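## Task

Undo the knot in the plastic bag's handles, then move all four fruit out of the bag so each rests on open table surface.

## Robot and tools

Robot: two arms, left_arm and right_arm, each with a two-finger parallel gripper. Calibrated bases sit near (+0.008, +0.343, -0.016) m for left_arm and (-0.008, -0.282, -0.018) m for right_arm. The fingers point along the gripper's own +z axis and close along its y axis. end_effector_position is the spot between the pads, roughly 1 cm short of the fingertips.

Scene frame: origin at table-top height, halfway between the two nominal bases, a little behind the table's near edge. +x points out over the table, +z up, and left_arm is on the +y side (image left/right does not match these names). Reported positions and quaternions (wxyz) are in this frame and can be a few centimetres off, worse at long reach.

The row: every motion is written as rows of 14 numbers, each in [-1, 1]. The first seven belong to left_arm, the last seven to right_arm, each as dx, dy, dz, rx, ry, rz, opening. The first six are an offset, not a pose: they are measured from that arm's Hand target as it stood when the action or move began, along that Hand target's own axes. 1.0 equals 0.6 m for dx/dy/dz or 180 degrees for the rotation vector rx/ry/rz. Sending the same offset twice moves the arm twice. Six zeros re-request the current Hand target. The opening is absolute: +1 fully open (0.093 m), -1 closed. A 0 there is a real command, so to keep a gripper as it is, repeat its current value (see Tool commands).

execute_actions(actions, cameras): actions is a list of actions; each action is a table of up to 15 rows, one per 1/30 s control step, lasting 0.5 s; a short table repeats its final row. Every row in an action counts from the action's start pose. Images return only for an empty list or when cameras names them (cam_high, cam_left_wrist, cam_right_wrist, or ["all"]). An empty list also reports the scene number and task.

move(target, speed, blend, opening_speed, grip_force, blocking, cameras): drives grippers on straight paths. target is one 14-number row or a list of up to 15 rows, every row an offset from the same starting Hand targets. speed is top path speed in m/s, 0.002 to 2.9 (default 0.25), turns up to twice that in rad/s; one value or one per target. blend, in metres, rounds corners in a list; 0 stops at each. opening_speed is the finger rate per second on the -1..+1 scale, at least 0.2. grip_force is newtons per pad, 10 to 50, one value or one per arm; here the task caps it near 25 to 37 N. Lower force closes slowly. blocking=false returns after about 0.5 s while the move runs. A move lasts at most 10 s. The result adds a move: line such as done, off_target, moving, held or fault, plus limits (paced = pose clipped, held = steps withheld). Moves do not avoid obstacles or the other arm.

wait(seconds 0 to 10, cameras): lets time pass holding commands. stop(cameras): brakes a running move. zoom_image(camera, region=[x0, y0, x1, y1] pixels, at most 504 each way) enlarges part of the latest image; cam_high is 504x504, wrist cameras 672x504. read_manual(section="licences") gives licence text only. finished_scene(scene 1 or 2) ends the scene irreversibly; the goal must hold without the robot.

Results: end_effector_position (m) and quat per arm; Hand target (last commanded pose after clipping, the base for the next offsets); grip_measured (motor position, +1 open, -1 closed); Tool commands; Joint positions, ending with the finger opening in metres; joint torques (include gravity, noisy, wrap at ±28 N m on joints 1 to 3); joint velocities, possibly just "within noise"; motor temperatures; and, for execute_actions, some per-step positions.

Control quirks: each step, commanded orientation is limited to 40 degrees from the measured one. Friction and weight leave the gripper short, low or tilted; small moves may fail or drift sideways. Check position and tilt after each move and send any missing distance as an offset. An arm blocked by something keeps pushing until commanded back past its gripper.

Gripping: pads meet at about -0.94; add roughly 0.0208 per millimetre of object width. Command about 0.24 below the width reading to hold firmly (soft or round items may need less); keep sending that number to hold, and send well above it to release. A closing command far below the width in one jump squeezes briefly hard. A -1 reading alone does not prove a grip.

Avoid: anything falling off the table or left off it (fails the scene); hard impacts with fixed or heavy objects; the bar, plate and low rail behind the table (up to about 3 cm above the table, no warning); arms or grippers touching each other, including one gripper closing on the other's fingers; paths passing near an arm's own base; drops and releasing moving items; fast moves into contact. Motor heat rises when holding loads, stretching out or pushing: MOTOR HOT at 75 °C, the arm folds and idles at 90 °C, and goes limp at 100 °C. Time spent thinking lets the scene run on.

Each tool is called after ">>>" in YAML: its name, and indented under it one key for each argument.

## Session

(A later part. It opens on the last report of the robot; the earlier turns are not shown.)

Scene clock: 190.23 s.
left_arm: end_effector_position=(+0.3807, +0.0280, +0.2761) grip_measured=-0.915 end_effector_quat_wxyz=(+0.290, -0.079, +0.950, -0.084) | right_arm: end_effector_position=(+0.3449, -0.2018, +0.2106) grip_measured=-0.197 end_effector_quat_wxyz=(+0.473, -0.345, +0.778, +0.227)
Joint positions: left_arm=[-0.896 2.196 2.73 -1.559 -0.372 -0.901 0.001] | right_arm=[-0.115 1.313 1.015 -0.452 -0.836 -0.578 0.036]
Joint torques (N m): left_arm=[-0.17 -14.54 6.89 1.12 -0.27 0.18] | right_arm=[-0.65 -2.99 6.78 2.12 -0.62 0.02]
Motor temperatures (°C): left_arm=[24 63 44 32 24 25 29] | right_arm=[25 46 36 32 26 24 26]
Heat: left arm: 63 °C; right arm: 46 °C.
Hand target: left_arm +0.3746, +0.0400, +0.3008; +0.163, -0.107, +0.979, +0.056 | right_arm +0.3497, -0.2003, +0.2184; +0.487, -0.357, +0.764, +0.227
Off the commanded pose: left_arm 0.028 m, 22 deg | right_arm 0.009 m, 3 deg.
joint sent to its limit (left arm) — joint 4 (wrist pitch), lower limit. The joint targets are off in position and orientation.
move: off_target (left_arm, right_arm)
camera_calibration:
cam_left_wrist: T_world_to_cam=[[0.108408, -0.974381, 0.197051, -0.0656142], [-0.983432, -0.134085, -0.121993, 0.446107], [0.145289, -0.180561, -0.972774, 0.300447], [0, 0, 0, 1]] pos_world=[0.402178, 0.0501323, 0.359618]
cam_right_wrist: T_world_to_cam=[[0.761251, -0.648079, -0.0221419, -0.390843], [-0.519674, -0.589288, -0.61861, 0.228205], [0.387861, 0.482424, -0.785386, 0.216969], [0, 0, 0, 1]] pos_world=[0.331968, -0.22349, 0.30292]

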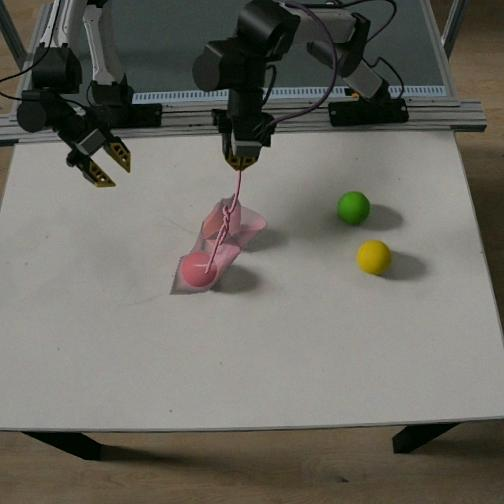

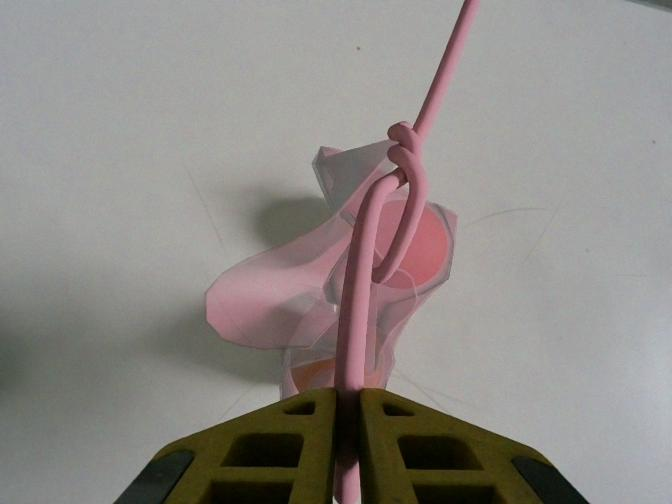

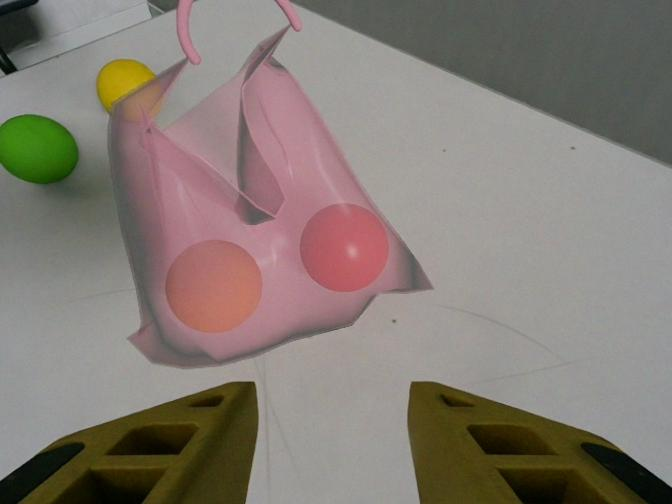

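>>> move:
  target:
    - [0,0,0,0,0,0,-1,-0.13,0.119,0.12,0,0,0,-0.2]
    - [0,0,0,0,0,0,-1,-0.13,0.119,0.22,0,0,0,-0.2]
  speed: 0.2
  cameras: ["all"]

Scene clock: 193.23 s.
left_arm: end_effector_position=(+0.3807, +0.0280, +0.2761) grip_measured=-0.915 end_effector_quat_wxyz=(+0.290, -0.079, +0.950, -0.084) | right_arm: end_effector_position=(+0.3827, -0.0418, +0.2177) grip_measured=-0.197 end_effector_quat_wxyz=(+0.464, -0.362, +0.774, +0.232)
Joint positions: left_arm=[-0.896 2.196 2.73 -1.559 -0.372 -0.901 0.001] | right_arm=[0.405 1.536 1.185 -0.193 -0.441 -0.228 0.036]
Joint torques (N m): left_arm=[-0.27 -14.48 6.89 1.07 -0.29 0.21] | right_arm=[0.35 -4.67 8.64 2.63 0.04 0.24]
Motor temperatures (°C): left_arm=[24 63 44 32 24 25 29] | right_arm=[25 45 36 33 26 24 26]
Heat: left arm: 63 °C; right arm: 45 °C.
Hand target: left_arm +0.3746, +0.0400, +0.3008; +0.163, -0.107, +0.979, +0.056 | right_arm +0.3930, -0.0375, +0.2334; +0.487, -0.357, +0.764, +0.227
Off the commanded pose: left_arm 0.028 m, 22 deg | right_arm 0.019 m, 3 deg.
joint sent to its limit (left arm) — joint 4 (wrist pitch), lower limit. The joint targets are off in position and orientation.
move: off_target (left_arm, right_arm)
camera_calibration:
cam_left_wrist: T_world_to_cam=[[0.108408, -0.974381, 0.197051, -0.0656142], [-0.983432, -0.134085, -0.121993, 0.446107], [0.145289, -0.180561, -0.972774, 0.300447], [0, 0, 0, 1]] pos_world=[0.402178, 0.0501323, 0.359618]
cam_right_wrist: T_world_to_cam=[[0.785293, -0.618802, -0.0199971, -0.324123], [-0.500519, -0.615511, -0.608791, 0.336011], [0.364413, 0.488088, -0.793078, 0.141538], [0, 0, 0, 1]] pos_world=[0.371133, -0.0628324, 0.310329]

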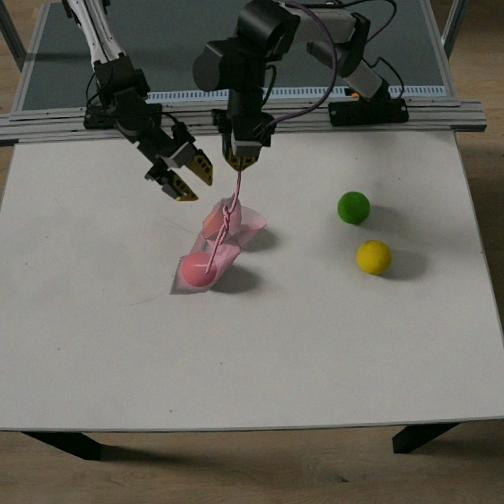

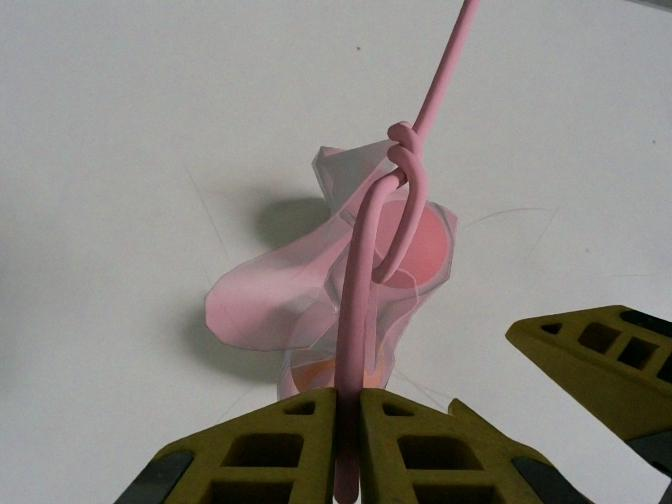

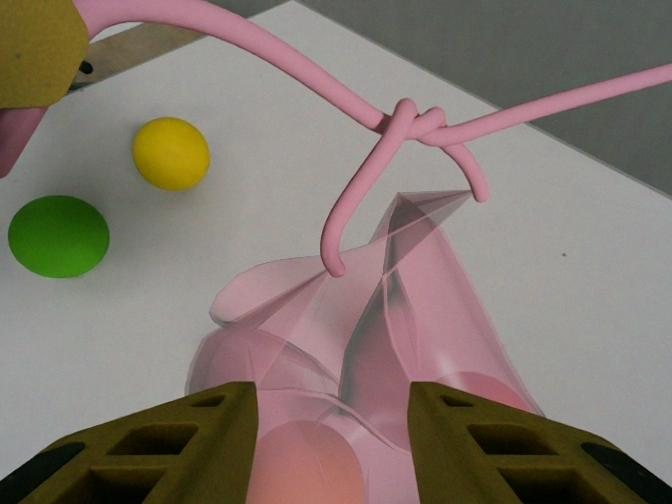

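>>> move:
  target:
    - [0,0,0,0,0,0,-1,-0.046,0.0015,0.054,0,0,0,-0.2]
    - [0,0,0,0,0,0,-1,-0.046,0.0015,0.054,0,0,0,-1]
  speed: 0.12
  opening_speed: 1
  cameras: ["all"]

Scene clock: 196.30 s.
left_arm: end_effector_position=(+0.3807, +0.0280, +0.2761) grip_measured=-0.915 end_effector_quat_wxyz=(+0.290, -0.079, +0.950, -0.084) | right_arm: end_effector_position=(+0.4129, -0.0091, +0.2374) grip_measured=-0.975 end_effector_quat_wxyz=(+0.481, -0.362, +0.765, +0.231)
Joint positions: left_arm=[-0.896 2.196 2.73 -1.559 -0.372 -0.901 0.001] | right_arm=[0.457 1.669 1.368 -0.193 -0.393 -0.201 0]
Joint torques (N m): left_arm=[-0.27 -14.57 6.93 1.1 -0.26 0.13] | right_arm=[0.43 -5.61 8.69 2.27 0.02 0.22]
Motor temperatures (°C): left_arm=[24 62 45 32 24 25 29] | right_arm=[25 44 36 34 26 24 26]
Heat: left arm: 62 °C; right arm: 44 °C.
Hand target: left_arm +0.3746, +0.0400, +0.3008; +0.163, -0.107, +0.979, +0.056 | right_arm +0.4187, -0.0055, +0.2447; +0.487, -0.357, +0.764, +0.227
Off the commanded pose: left_arm 0.028 m, 22 deg | right_arm 0.010 m, 1 deg.
joint sent to its limit (left arm) — joint 4 (wrist pitch), lower limit. The joint targets are off in position and orientation.
move: off_target (left_arm)
camera_calibration:
cam_left_wrist: T_world_to_cam=[[0.108408, -0.974381, 0.197051, -0.0656142], [-0.983432, -0.134085, -0.121993, 0.446107], [0.145289, -0.180561, -0.972774, 0.300447], [0, 0, 0, 1]] pos_world=[0.402178, 0.0501323, 0.359618]
cam_right_wrist: T_world_to_cam=[[0.784389, -0.620269, -0.000296966, -0.331596], [-0.479534, -0.606113, -0.634567, 0.380731], [0.393422, 0.49789, -0.772868, 0.113544], [0, 0, 0, 1]] pos_world=[0.398003, -0.0314451, 0.329256]

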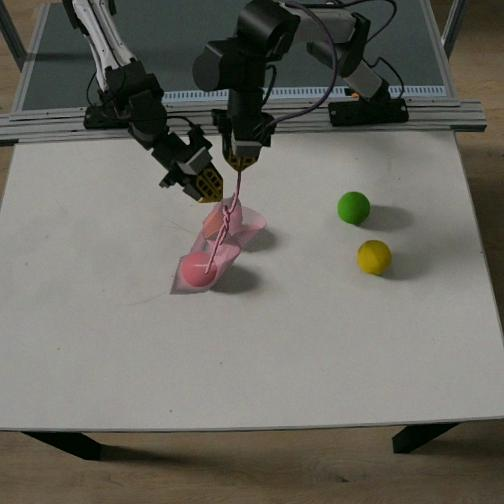

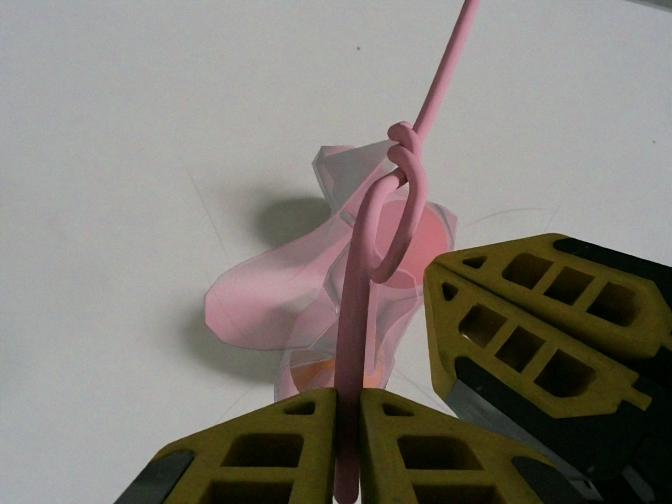

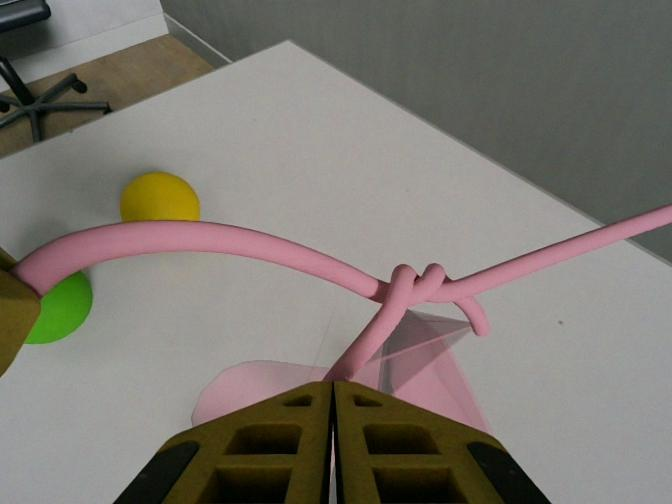

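>>> move:
  target:
    - [0,0,0,0,0,0,-1,0,0,-0.008,0,0,0,-0.4]
    - [0,0,0,0,0,0,-1,0.006,0.002,0.03,0,0,0,-0.4]
    - [0,0,0,0,0,0,-1,0.006,0.002,0.03,0,0,0,-1]
  speed: 0.1
  opening_speed: 1
  cameras: ["all"]

Scene clock: 200.07 s.
left_arm: end_effector_position=(+0.3807, +0.0280, +0.2761) grip_measured=-0.915 end_effector_quat_wxyz=(+0.290, -0.079, +0.950, -0.084) | right_arm: end_effector_position=(+0.4176, +0.0001, +0.2166) grip_measured=-0.910 end_effector_quat_wxyz=(+0.463, -0.362, +0.776, +0.230)
Joint positions: left_arm=[-0.896 2.196 2.73 -1.559 -0.372 -0.901 0.001] | right_arm=[0.474 1.721 1.377 -0.19 -0.377 -0.192 0.002]
Joint torques (N m): left_arm=[-0.25 -14.5 6.93 1.1 -0.25 0.17] | right_arm=[0.68 -6.13 8.9 2.62 0.05 0.23]
Motor temperatures (°C): left_arm=[24 62 45 33 24 25 29] | right_arm=[25 43 37 35 26 24 26]
Heat: left arm: 62 °C; right arm: 43 °C.
Hand target: left_arm +0.3746, +0.0400, +0.3008; +0.163, -0.107, +0.979, +0.056 | right_arm +0.4273, +0.0067, +0.2338; +0.487, -0.357, +0.764, +0.227
Off the commanded pose: left_arm 0.028 m, 22 deg | right_arm 0.021 m, 3 deg.
joint sent to its limit (left arm) — joint 4 (wrist pitch), lower limit. The joint targets are off in position and orientation.
move: off_target (left_arm, right_arm); target 3's new opening was sent with right_arm's hand 0.021 m and 3 deg from that target
camera_calibration:
cam_left_wrist: T_world_to_cam=[[0.108408, -0.974381, 0.197051, -0.0656142], [-0.983432, -0.134085, -0.121993, 0.446107], [0.145289, -0.180561, -0.972774, 0.300447], [0, 0, 0, 1]] pos_world=[0.402178, 0.0501323, 0.359618]
cam_right_wrist: T_world_to_cam=[[0.783568, -0.621031, -0.0184797, -0.325281], [-0.503792, -0.617675, -0.603881, 0.378837], [0.363614, 0.482491, -0.796861, 0.108644], [0, 0, 0, 1]] pos_world=[0.40623, -0.0204317, 0.309335]

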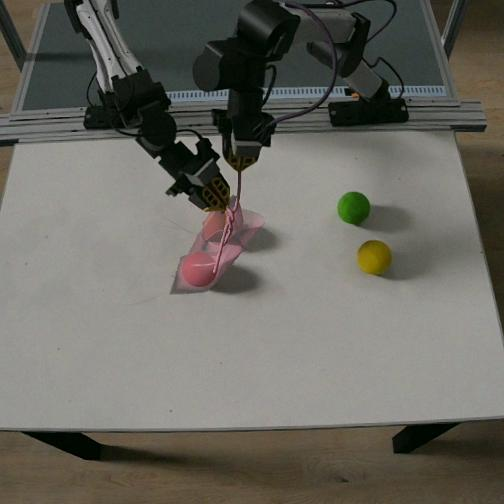

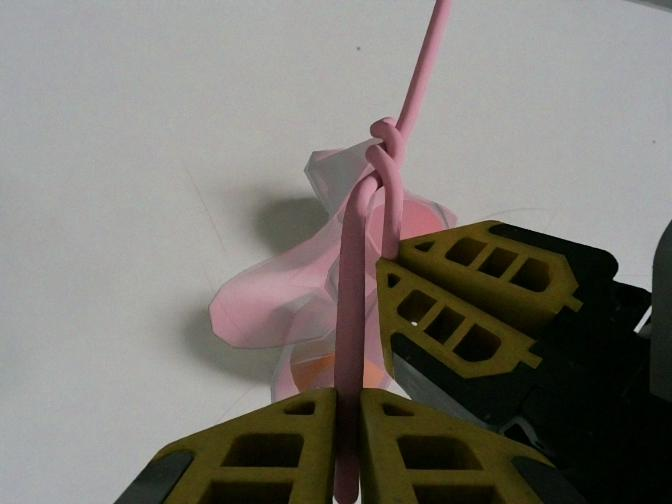

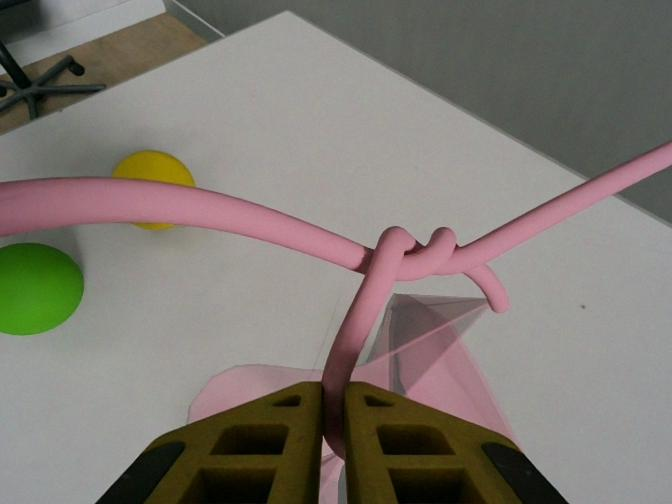

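>>> move:
  target: [0,0,0,0,0,0,-1,0.119,-0.112,-0.177,0,0,0,-1]
  speed: 0.1
  cameras: ["all"]

Scene clock: 202.80 s.
left_arm: end_effector_position=(+0.3807, +0.0280, +0.2761) grip_measured=-0.915 end_effector_quat_wxyz=(+0.291, -0.078, +0.950, -0.084) | right_arm: end_effector_position=(+0.4063, -0.1318, +0.2047) grip_measured=-0.910 end_effector_quat_wxyz=(+0.484, -0.351, +0.770, +0.224)
Joint positions: left_arm=[-0.896 2.196 2.73 -1.559 -0.372 -0.9 0.001] | right_arm=[0.126 1.528 1.119 -0.177 -0.653 -0.38 0.002]
Joint torques (N m): left_arm=[-0.24 -14.46 6.91 1.09 -0.27 0.17] | right_arm=[-0.28 -8.28 5.49 1.72 -0.48 0.01]
Motor temperatures (°C): left_arm=[24 62 45 33 24 25 29] | right_arm=[25 43 37 35 26 24 26]
Heat: left arm: 62 °C; right arm: 43 °C.
Hand target: left_arm +0.3746, +0.0400, +0.3008; +0.163, -0.107, +0.979, +0.056 | right_arm +0.3975, -0.1334, +0.2139; +0.487, -0.357, +0.764, +0.227
Off the commanded pose: left_arm 0.028 m, 22 deg | right_arm 0.013 m, 1 deg.
joint sent to its limit (left arm) — joint 4 (wrist pitch), lower limit. The joint targets are off in position and orientation.
move: off_target (left_arm, right_arm)
camera_calibration:
cam_left_wrist: T_world_to_cam=[[0.107751, -0.974551, 0.196572, -0.0652845], [-0.983503, -0.133388, -0.12219, 0.446171], [0.145301, -0.180163, -0.972846, 0.300528], [0, 0, 0, 1]] pos_world=[0.402178, 0.0500346, 0.359718]
cam_right_wrist: T_world_to_cam=[[0.765881, -0.642982, -0.000932592, -0.397901], [-0.497672, -0.591877, -0.634037, 0.291694], [0.407123, 0.486061, -0.773302, 0.144809], [0, 0, 0, 1]] pos_world=[0.390958, -0.153583, 0.296555]

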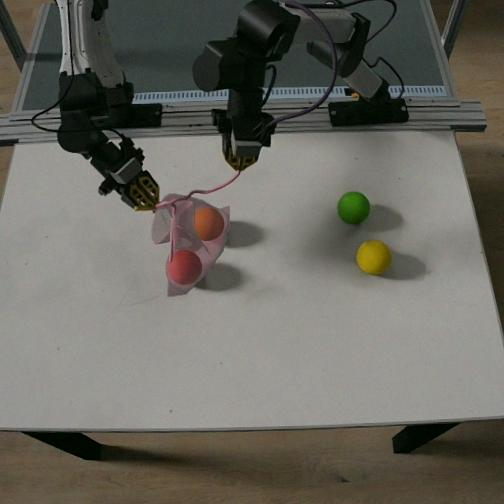

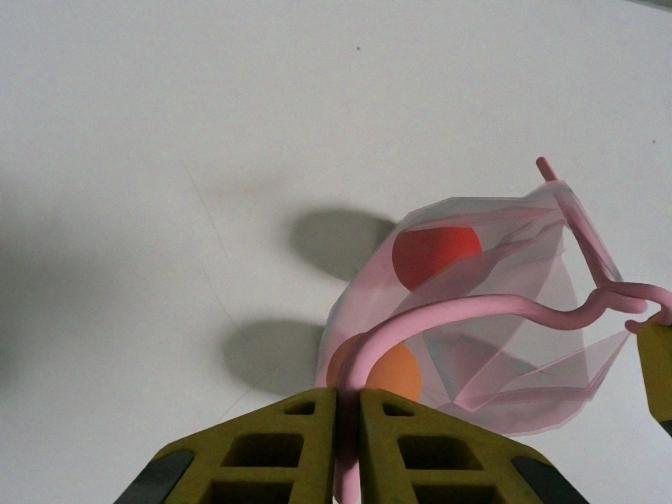

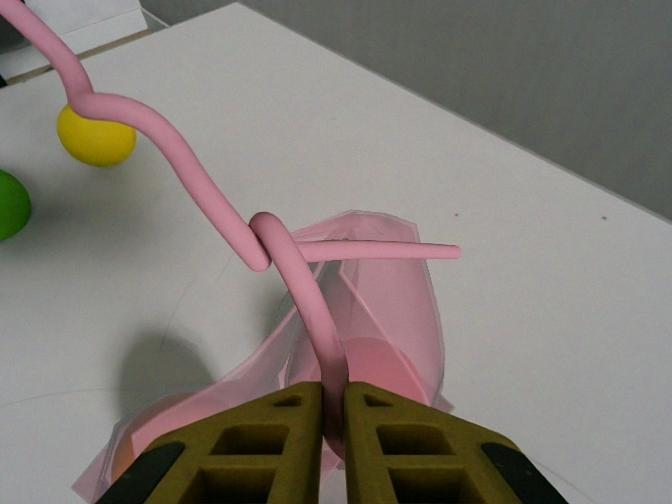

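>>> move:
  target: [0,0,0.05,0,0,0,-1,0.09,-0.086,-0.07,0,0,0,-1]
  speed: 0.08
  cameras: ["all"]

Scene clock: 206.23 s.
left_arm: end_effector_position=(+0.3877, +0.0374, +0.2690) grip_measured=-0.915 end_effector_quat_wxyz=(+0.285, -0.088, +0.952, -0.072) | right_arm: end_effector_position=(+0.4029, -0.2168, +0.1906) grip_measured=-0.910 end_effector_quat_wxyz=(+0.500, -0.354, +0.762, +0.210)
Joint positions: left_arm=[-0.871 2.196 2.707 -1.559 -0.372 -0.9 0.001] | right_arm=[-0.14 1.528 1.076 -0.239 -0.853 -0.598 0.002]
Joint torques (N m): left_arm=[-0.02 -11.6 4.71 1.04 -0.17 0.14] | right_arm=[-0.43 -4.38 5.64 1.5 -0.65 0.05]
Motor temperatures (°C): left_arm=[24 61 45 33 24 25 29] | right_arm=[25 43 37 35 26 24 26]
Heat: left arm: 61 °C; right arm: 43 °C.
Hand target: left_arm +0.3838, +0.0443, +0.2726; +0.163, -0.107, +0.979, +0.056 | right_arm +0.3980, -0.2132, +0.1827; +0.487, -0.357, +0.764, +0.227
Off the commanded pose: left_arm 0.009 m, 21 deg | right_arm 0.010 m, 3 deg.
joint sent to its limit (left arm) — joint 4 (wrist pitch), lower limit. The joint targets are off in position and orientation.
move: off_target (left_arm, right_arm)
camera_calibration:
cam_left_wrist: T_world_to_cam=[[0.134029, -0.974971, 0.177389, -0.0603975], [-0.981836, -0.154905, -0.109552, 0.450105], [0.134289, -0.159484, -0.978024, 0.29918], [0, 0, 0, 1]] pos_world=[0.409848, 0.0585518, 0.352629]
cam_right_wrist: T_world_to_cam=[[0.758164, -0.650887, 0.0391679, -0.456218], [-0.475277, -0.592737, -0.650211, 0.224612], [0.44643, 0.474351, -0.758743, 0.155534], [0, 0, 0, 1]] pos_world=[0.383206, -0.237588, 0.281925]

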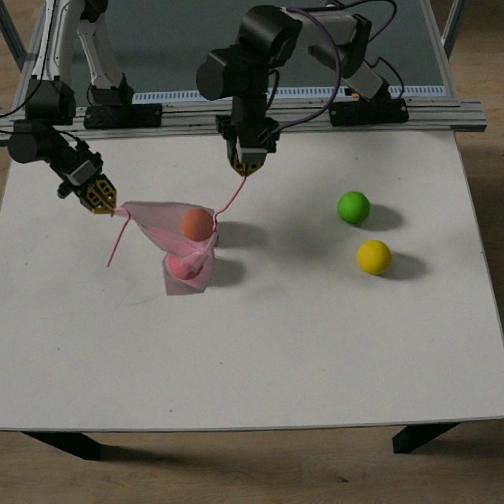

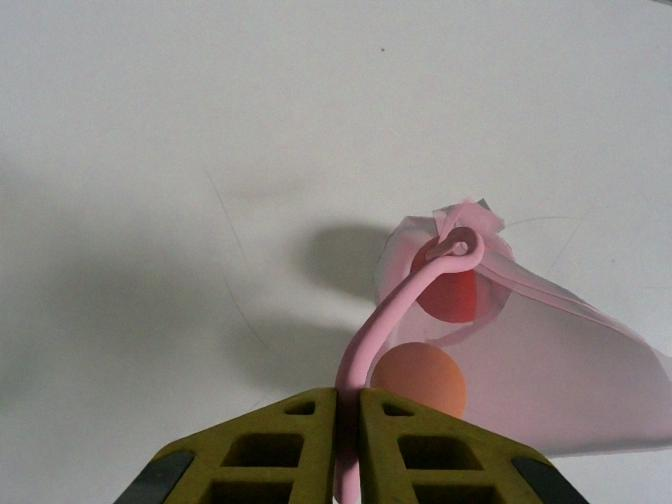

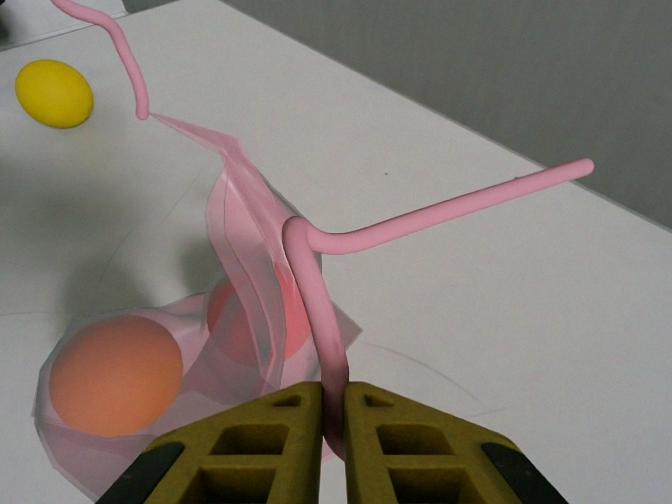

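>>> move:
  target:
    - [0.07,0.047,0.245,0,0,0,-1,0.202,-0.01,0.08,0,0,0,-1]
    - [0.07,0.047,0.245,0,0,0,-0.5,0.202,-0.01,0.08,0,0,0,-0.5]
    - [0.0,0.047,0.09,0,0,0,0.7,0.202,-0.01,-0.05,0,0,0,-0.5]
  speed: 0.12
  opening_speed: 1.5
  cameras: ["all"]

Scene clock: 212.97 s.
left_arm: end_effector_position=(+0.4019, +0.0750, +0.1987) grip_measured=+0.698 end_effector_quat_wxyz=(+0.211, -0.102, +0.972, +0.018) | right_arm: end_effector_position=(+0.3485, -0.2778, +0.0668) grip_measured=-0.503 end_effector_quat_wxyz=(+0.471, -0.344, +0.779, +0.231)
Joint positions: left_arm=[-0.784 2.212 2.497 -1.554 -0.354 -0.888 0.079] | right_arm=[-0.39 1.663 0.776 -0.157 -1.015 -0.935 0.021]
Joint torques (N m): left_arm=[-0.42 -15.38 7.6 0.63 -0.01 0.16] | right_arm=[-0.29 -7.56 6.69 1.02 -0.8 0.01]
Motor temperatures (°C): left_arm=[24 61 44 32 24 25 29] | right_arm=[25 42 37 34 26 24 26]
Heat: left arm: 61 °C; right arm: 42 °C.
Hand target: left_arm +0.3939, +0.0795, +0.2239; +0.163, -0.107, +0.979, +0.056 | right_arm +0.3523, -0.2772, +0.0855; +0.487, -0.357, +0.764, +0.227
Off the commanded pose: left_arm 0.027 m, 7 deg | right_arm 0.019 m, 3 deg.
joint sent to its limit (left arm) — joint 4 (wrist pitch), lower limit. The joint targets are off in position and orientation.
move: off_target (left_arm, right_arm); target 2's new opening was sent with left_arm's hand 0.009 m and 3 deg from that target; target 3's new opening was sent with left_arm's hand 0.027 m and 7 deg from that target
camera_calibration:
cam_left_wrist: T_world_to_cam=[[0.212587, -0.977141, -0.00137174, -0.0091357], [-0.976722, -0.212537, 0.0290311, 0.436962], [-0.028659, -0.00483185, -0.999578, 0.292657], [0, 0, 0, 1]] pos_world=[0.43712, 0.0853578, 0.279835]
cam_right_wrist: T_world_to_cam=[[0.762647, -0.646099, -0.0304133, -0.445372], [-0.521942, -0.58696, -0.618914, 0.0977915], [0.382029, 0.487887, -0.78487, 0.14273], [0, 0, 0, 1]] pos_world=[0.336176, -0.299991, 0.159004]

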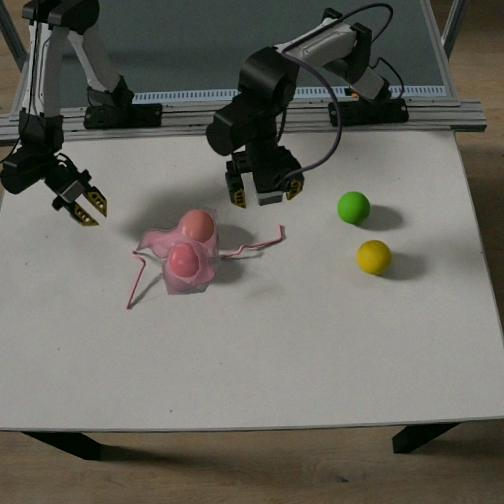

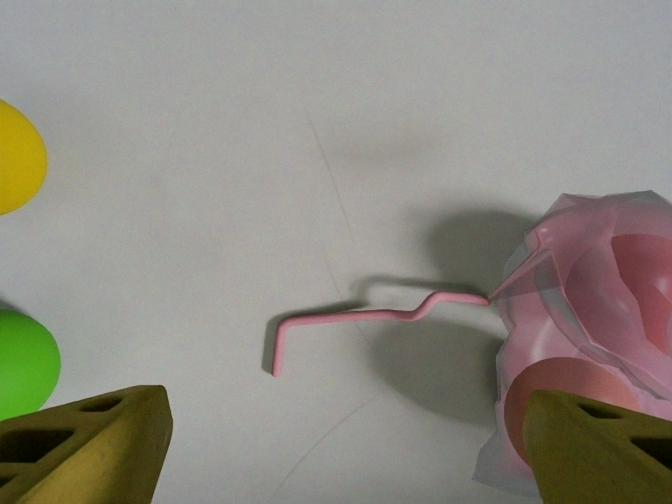

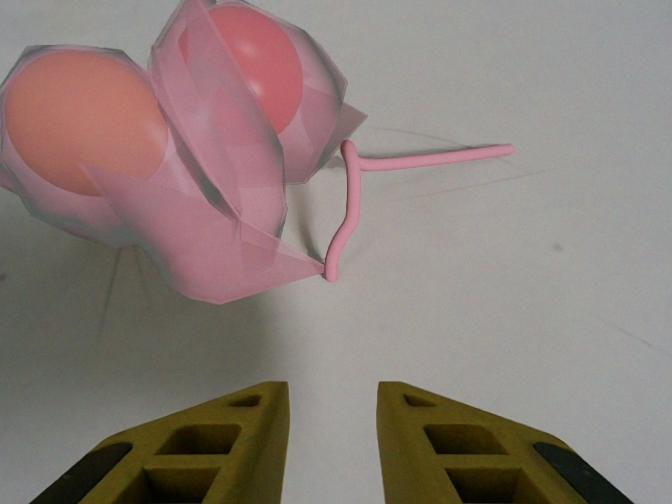

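>>> zoom_image:
  camera: "cam_high"
  region: [110, 180, 310, 330]

>>> zoom_image:
  camera: "cam_right_wrist"
  region: [0, 0, 420, 330]

Scaled by 2.520 from the camera's 504x504 image, which has a finer 720x720 frame.

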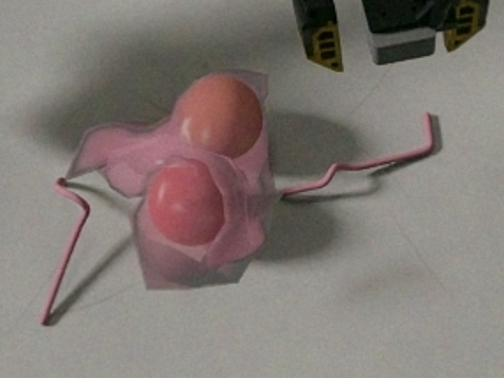

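Scaled by 1.200 from the camera's 672x504 image, which has a finer 960x720 frame.

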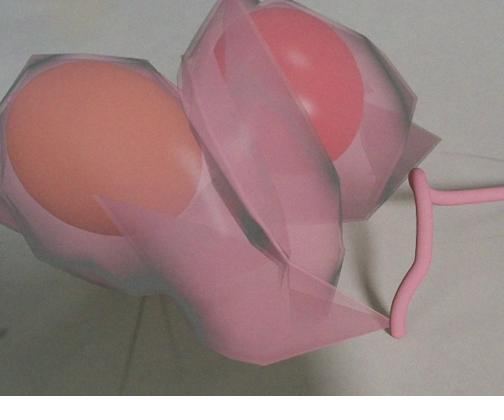

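>>> move:
  target:
    - [0,0,0,0,0,0,0.75,-0.15,0,-0.15,0,0,0,-0.5]
    - [0.173,-0.172,0.003,0.138,-0.016,0.323,0.75,-0.15,0,-0.15,0,0,0,-0.5]
  speed: 0.2
  cameras: ["all"]

Scene clock: 218.90 s.
left_arm: end_effector_position=(+0.3226, -0.0276, +0.1675) grip_measured=+0.748 end_effector_quat_wxyz=(+0.137, +0.403, +0.903, -0.053) | right_arm: end_effector_position=(+0.3219, -0.3104, +0.1963) grip_measured=-0.503 end_effector_quat_wxyz=(+0.480, -0.353, +0.772, +0.222)
Joint positions: left_arm=[-0.949 2.183 2.337 -1.406 -0.054 -0.045 0.081] | right_arm=[-0.535 1.487 1.178 -0.945 -1.079 -1.213 0.021]
Joint torques (N m): left_arm=[-1.2 -11.59 8.44 1.26 0.27 0.16] | right_arm=[-0.58 -3.62 7.41 0.69 -0.86 0.01]
Motor temperatures (°C): left_arm=[24 61 44 32 24 25 29] | right_arm=[25 41 37 34 27 24 26]
Heat: left arm: 61 °C; right arm: 41 °C.
Hand target: left_arm +0.3220, -0.0403, +0.1802; +0.157, +0.416, +0.893, -0.073 | right_arm +0.3242, -0.3105, +0.2051; +0.487, -0.357, +0.764, +0.227
Off the commanded pose: left_arm 0.018 m, 4 deg | right_arm 0.009 m, 1 deg.
move: off_target (left_arm)
camera_calibration:
cam_left_wrist: T_world_to_cam=[[-0.738905, -0.673314, -0.0258426, 0.22692], [-0.667739, 0.726572, 0.161917, 0.242552], [-0.0902442, 0.136897, -0.986466, 0.280202], [0, 0, 0, 1]] pos_world=[0.35492, -0.0618021, 0.243001]
cam_right_wrist: T_world_to_cam=[[0.767638, -0.640884, -0.000181486, -0.44824], [-0.499923, -0.598621, -0.625883, 0.135616], [0.401009, 0.480542, -0.779917, 0.261133], [0, 0, 0, 1]] pos_world=[0.307167, -0.331573, 0.288461]

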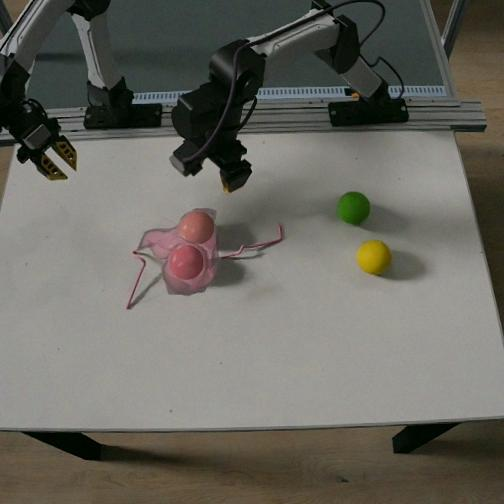

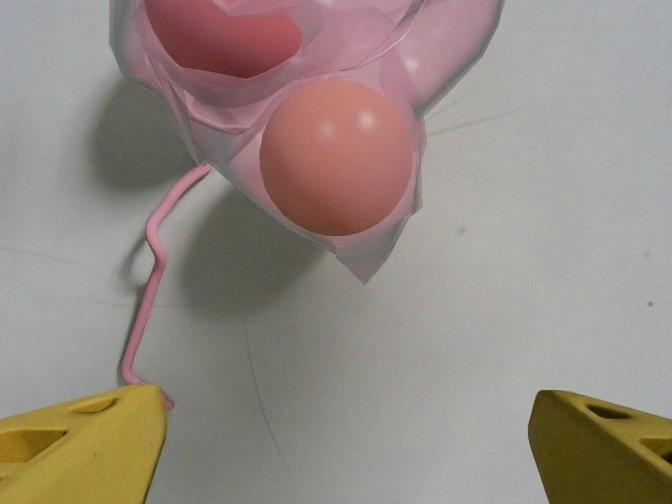

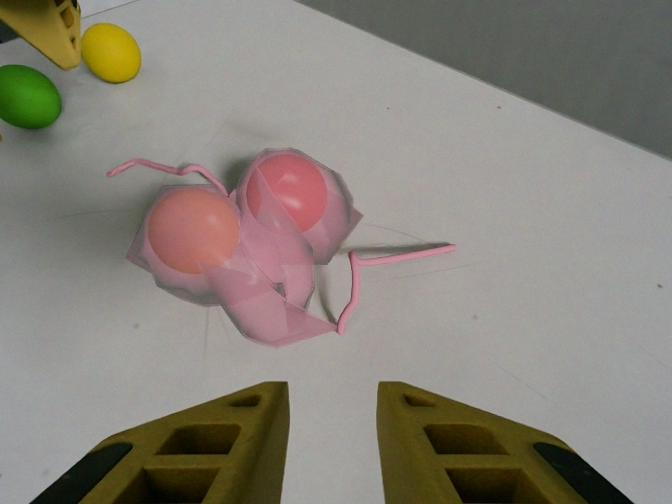

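>>> move:
  target:
    - [-0.032,0.009,0.06,0,0,0,0.75,0,0,0,0,0,0,-0.5]
    - [-0.032,0.009,0.21,0,0,0,0.75,0,0,0,0,0,0,-0.5]
    - [-0.032,0.009,0.21,0,0,0,0.2,0,0,0,0,0,0,-0.5]
  speed: 0.1
  opening_speed: 0.6
  cameras: ["all"]

Scene clock: 223.20 s.
left_arm: end_effector_position=(+0.3640, -0.0766, +0.0615) grip_measured=+0.208 end_effector_quat_wxyz=(+0.145, +0.407, +0.900, -0.060) | right_arm: end_effector_position=(+0.3219, -0.3104, +0.1963) grip_measured=-0.503 end_effector_quat_wxyz=(+0.480, -0.353, +0.772, +0.222)
Joint positions: left_arm=[-0.939 2.409 2.29 -1.111 -0.043 -0.025 0.055] | right_arm=[-0.535 1.487 1.178 -0.945 -1.079 -1.213 0.021]
Joint torques (N m): left_arm=[-0.13 -14.22 6.28 1.33 0.25 0.17] | right_arm=[-0.5 -3.62 7.43 0.63 -0.87 0.01]
Motor temperatures (°C): left_arm=[24 60 44 33 24 25 29] | right_arm=[25 40 38 33 27 24 26]
Heat: left arm: 60 °C; right arm: 40 °C.
Hand target: left_arm +0.3655, -0.0836, +0.0683; +0.157, +0.416, +0.893, -0.073 | right_arm +0.3242, -0.3105, +0.2051; +0.487, -0.357, +0.764, +0.227
Off the commanded pose: left_arm 0.010 m, 2 deg | right_arm 0.009 m, 1 deg.
move: done; target 3's new opening was sent with left_arm's hand 0.014 m and 3 deg from that target
camera_calibration:
cam_left_wrist: T_world_to_cam=[[-0.745895, -0.66574, -0.0207294, 0.224492], [-0.661393, 0.736628, 0.141204, 0.322769], [-0.0787356, 0.119034, -0.989763, 0.18083], [0, 0, 0, 1]] pos_world=[0.395162, -0.109833, 0.138056]
cam_right_wrist: T_world_to_cam=[[0.767638, -0.640884, -0.000181486, -0.44824], [-0.499923, -0.598621, -0.625883, 0.135616], [0.401009, 0.480542, -0.779917, 0.261133], [0, 0, 0, 1]] pos_world=[0.307167, -0.331573, 0.288461]

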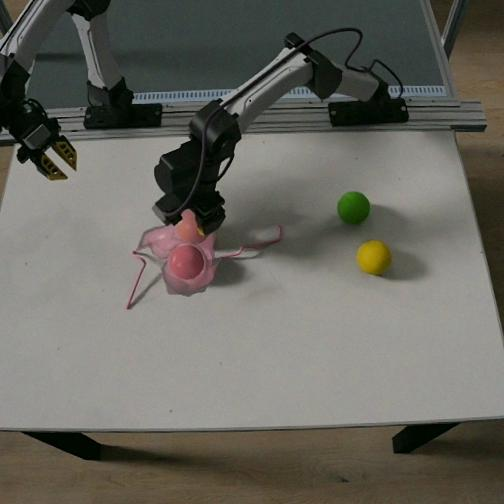

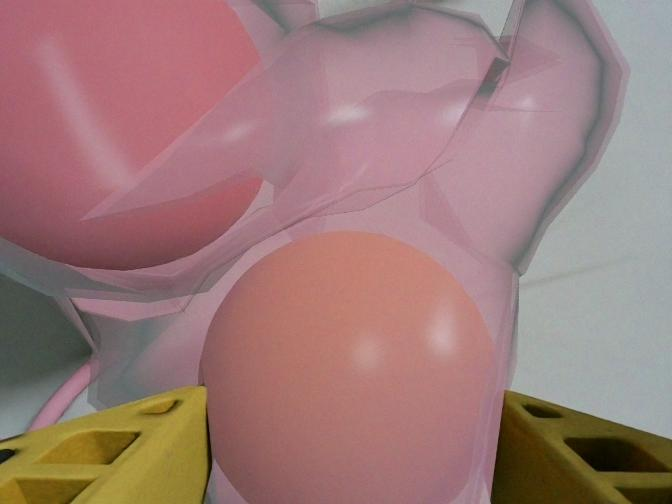

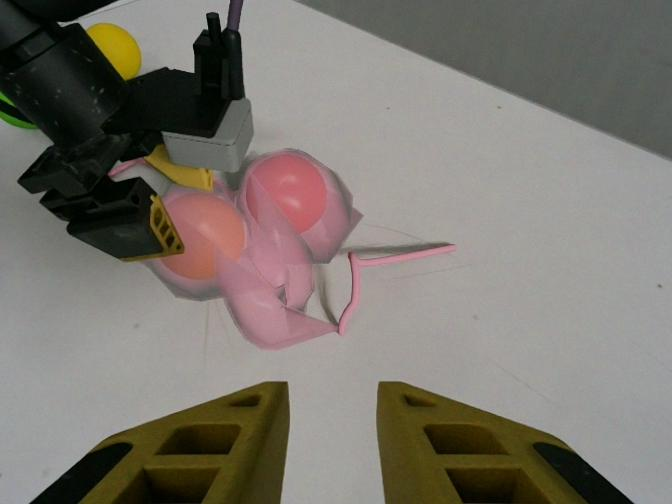

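>>> move:
  target:
    - [0,0,0.0,0,0,0,0.7,0,0,0,0,0,0,-0.5]
    - [0.0,-0.008,0.04,0,0,0,0.7,0,0,0,0,0,0,-0.5]
    - [0,-0.008,0.04,0,0,0,0.1,0,0,0,0,0,0,-0.5]
  speed: 0.1
  opening_speed: 0.6
  cameras: ["cam_left_wrist"]

Scene clock: 227.30 s.
left_arm: end_effector_position=(+0.3660, -0.0800, +0.0379) grip_measured=+0.448 end_effector_quat_wxyz=(+0.137, +0.408, +0.901, -0.056) | right_arm: end_effector_position=(+0.3219, -0.3104, +0.1963) grip_measured=-0.503 end_effector_quat_wxyz=(+0.480, -0.353, +0.772, +0.222)
Joint positions: left_arm=[-0.939 2.45 2.276 -1.073 -0.043 -0.025 0.067] | right_arm=[-0.535 1.487 1.178 -0.945 -1.079 -1.213 0.021]
Joint torques (N m): left_arm=[-0.91 -14.38 6.27 1.44 0.21 0.05] | right_arm=[-0.61 -3.62 7.49 0.69 -0.89 -0.01]
Motor temperatures (°C): left_arm=[24 61 44 33 24 25 29] | right_arm=[25 40 38 33 27 24 26]
Heat: left arm: 61 °C; right arm: 40 °C.
Hand target: left_arm +0.3671, -0.0929, +0.0458; +0.157, +0.416, +0.893, -0.073 | right_arm +0.3242, -0.3105, +0.2051; +0.487, -0.357, +0.764, +0.227
Off the commanded pose: left_arm 0.015 m, 3 deg | right_arm 0.009 m, 1 deg.
move: off_target (left_arm); target 3's new opening was sent with left_arm's hand 0.015 m and 3 deg from that target
camera_calibration:
cam_left_wrist: T_world_to_cam=[[-0.746426, -0.665123, -0.0214604, 0.223511], [-0.659408, 0.734901, 0.158437, 0.328332], [-0.0896091, 0.132413, -0.987136, 0.162911], [0, 0, 0, 1]] pos_world=[0.397937, -0.114201, 0.113592]
Images, in order (width x height): cam_left_wrist 672x504.

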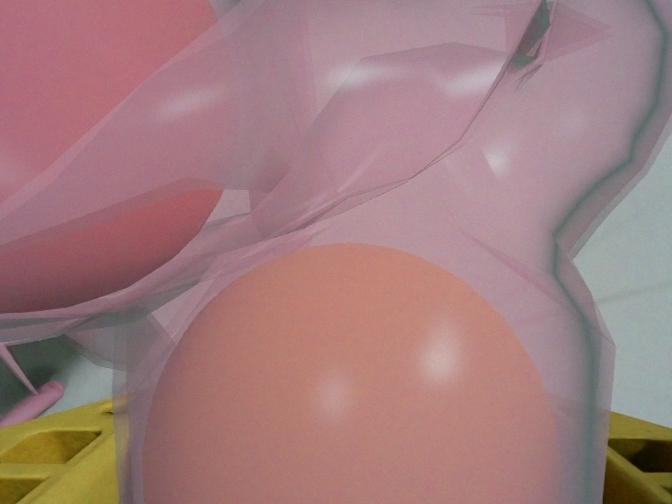

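>>> move:
  target: [0,0,-0.2,0,0,0,0.1,0,0,0,0,0,0,-0.5]
  speed: 0.08
  cameras: ["all"]

Scene clock: 229.90 s.
left_arm: end_effector_position=(+0.3510, -0.0586, +0.1232) grip_measured=+0.448 end_effector_quat_wxyz=(+0.135, +0.408, +0.901, -0.055) | right_arm: end_effector_position=(+0.3219, -0.3104, +0.1963) grip_measured=-0.503 end_effector_quat_wxyz=(+0.480, -0.353, +0.772, +0.222)
Joint positions: left_arm=[-0.939 2.381 2.497 -1.367 -0.043 -0.025 0.067] | right_arm=[-0.535 1.487 1.178 -0.945 -1.079 -1.213 0.021]
Joint torques (N m): left_arm=[-1.44 -18.14 8.59 0.72 0.2 -0.01] | right_arm=[-0.58 -3.66 7.47 0.69 -0.87 -0.01]
Motor temperatures (°C): left_arm=[24 62 44 33 24 25 29] | right_arm=[25 39 38 33 27 24 26]
Heat: left arm: 62 °C; right arm: 39 °C.
Hand target: left_arm +0.3407, -0.0615, +0.1585; +0.157, +0.416, +0.893, -0.073 | right_arm +0.3242, -0.3105, +0.2051; +0.487, -0.357, +0.764, +0.227
Off the commanded pose: left_arm 0.037 m, 3 deg | right_arm 0.009 m, 1 deg.
move: off_target (left_arm)
camera_calibration:
cam_left_wrist: T_world_to_cam=[[-0.746519, -0.665012, -0.0216559, 0.228551], [-0.658974, 0.734457, 0.162257, 0.288599], [-0.0919972, 0.135398, -0.986511, 0.243868], [0, 0, 0, 1]] pos_world=[0.383232, -0.0929936, 0.1987]
cam_right_wrist: T_world_to_cam=[[0.767638, -0.640884, -0.000181486, -0.44824], [-0.499923, -0.598621, -0.625883, 0.135616], [0.401009, 0.480542, -0.779917, 0.261133], [0, 0, 0, 1]] pos_world=[0.307167, -0.331573, 0.288461]

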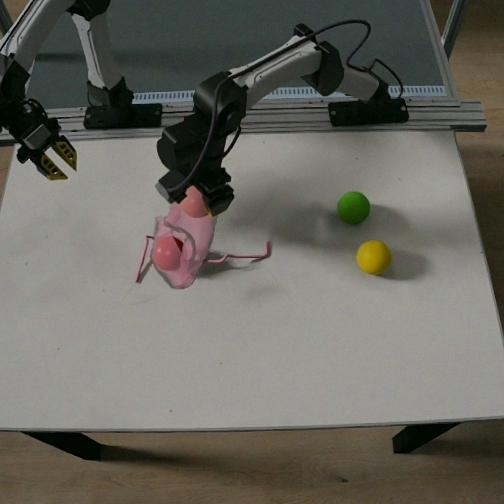

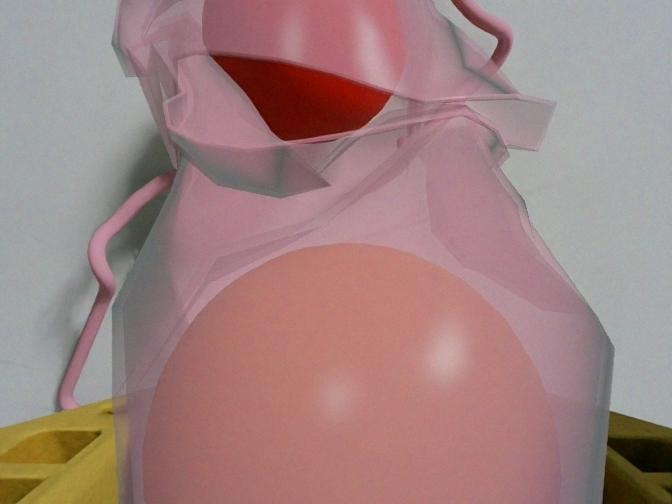

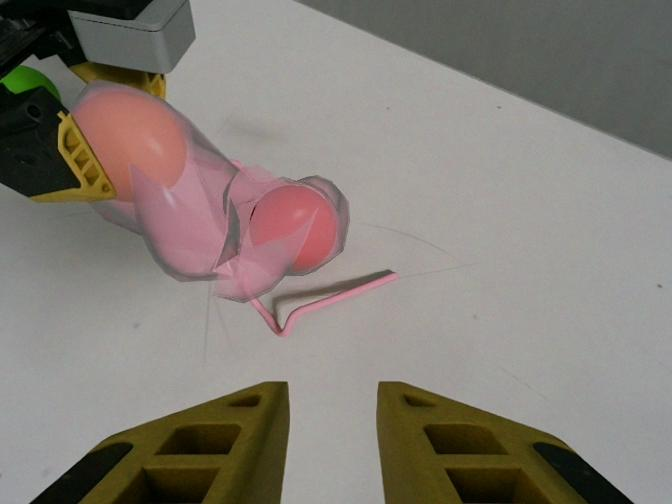

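>>> move:
  target: [0,0,0,0,0,0,0.1,0.029,0.0575,0.243,0,0.139,0,0.75]
  speed: 0.15
  cameras: ["all"]

Scene clock: 232.67 s.
left_arm: end_effector_position=(+0.3510, -0.0585, +0.1231) grip_measured=+0.448 end_effector_quat_wxyz=(+0.135, +0.408, +0.901, -0.055) | right_arm: end_effector_position=(+0.3660, -0.1917, +0.1212) grip_measured=+0.747 end_effector_quat_wxyz=(+0.299, -0.399, +0.852, +0.160)
Joint positions: left_arm=[-0.939 2.381 2.497 -1.367 -0.043 -0.025 0.067] | right_arm=[0.029 1.606 1.193 -0.691 -0.519 -0.729 0.081]
Joint torques (N m): left_arm=[-1.59 -18.17 8.47 0.74 0.2 -0.02] | right_arm=[0.25 -4.56 7.82 1.58 -0.14 0.24]
Motor temperatures (°C): left_arm=[24 62 44 32 24 25 29] | right_arm=[25 39 38 33 27 24 26]
Heat: left arm: 62 °C; right arm: 39 °C.
Hand target: left_arm +0.3407, -0.0615, +0.1585; +0.157, +0.416, +0.893, -0.073 | right_arm +0.3780, -0.1927, +0.1278; +0.310, -0.397, +0.851, +0.145
Off the commanded pose: left_arm 0.037 m, 3 deg | right_arm 0.014 m, 2 deg.
move: off_target (left_arm, right_arm)
camera_calibration:
cam_left_wrist: T_world_to_cam=[[-0.746578, -0.664944, -0.0216954, 0.228513], [-0.658878, 0.734462, 0.162621, 0.288424], [-0.0921995, 0.135704, -0.98645, 0.243953], [0, 0, 0, 1]] pos_world=[0.383132, -0.0929928, 0.198701]
cam_right_wrist: T_world_to_cam=[[0.78406, -0.619683, -0.0352476, -0.403699], [-0.607123, -0.753884, -0.25112, 0.145785], [0.129042, 0.218293, -0.967314, 0.199838], [0, 0, 0, 1]] pos_world=[0.379246, -0.183884, 0.215686]

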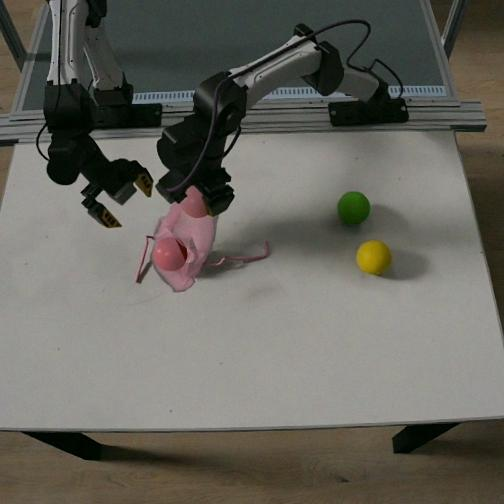

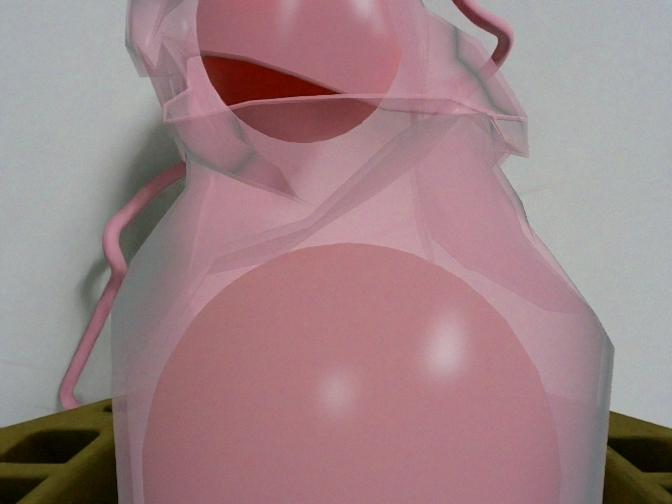

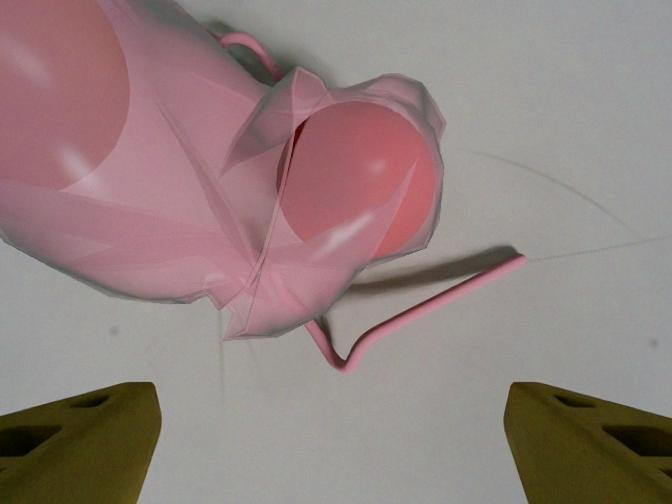

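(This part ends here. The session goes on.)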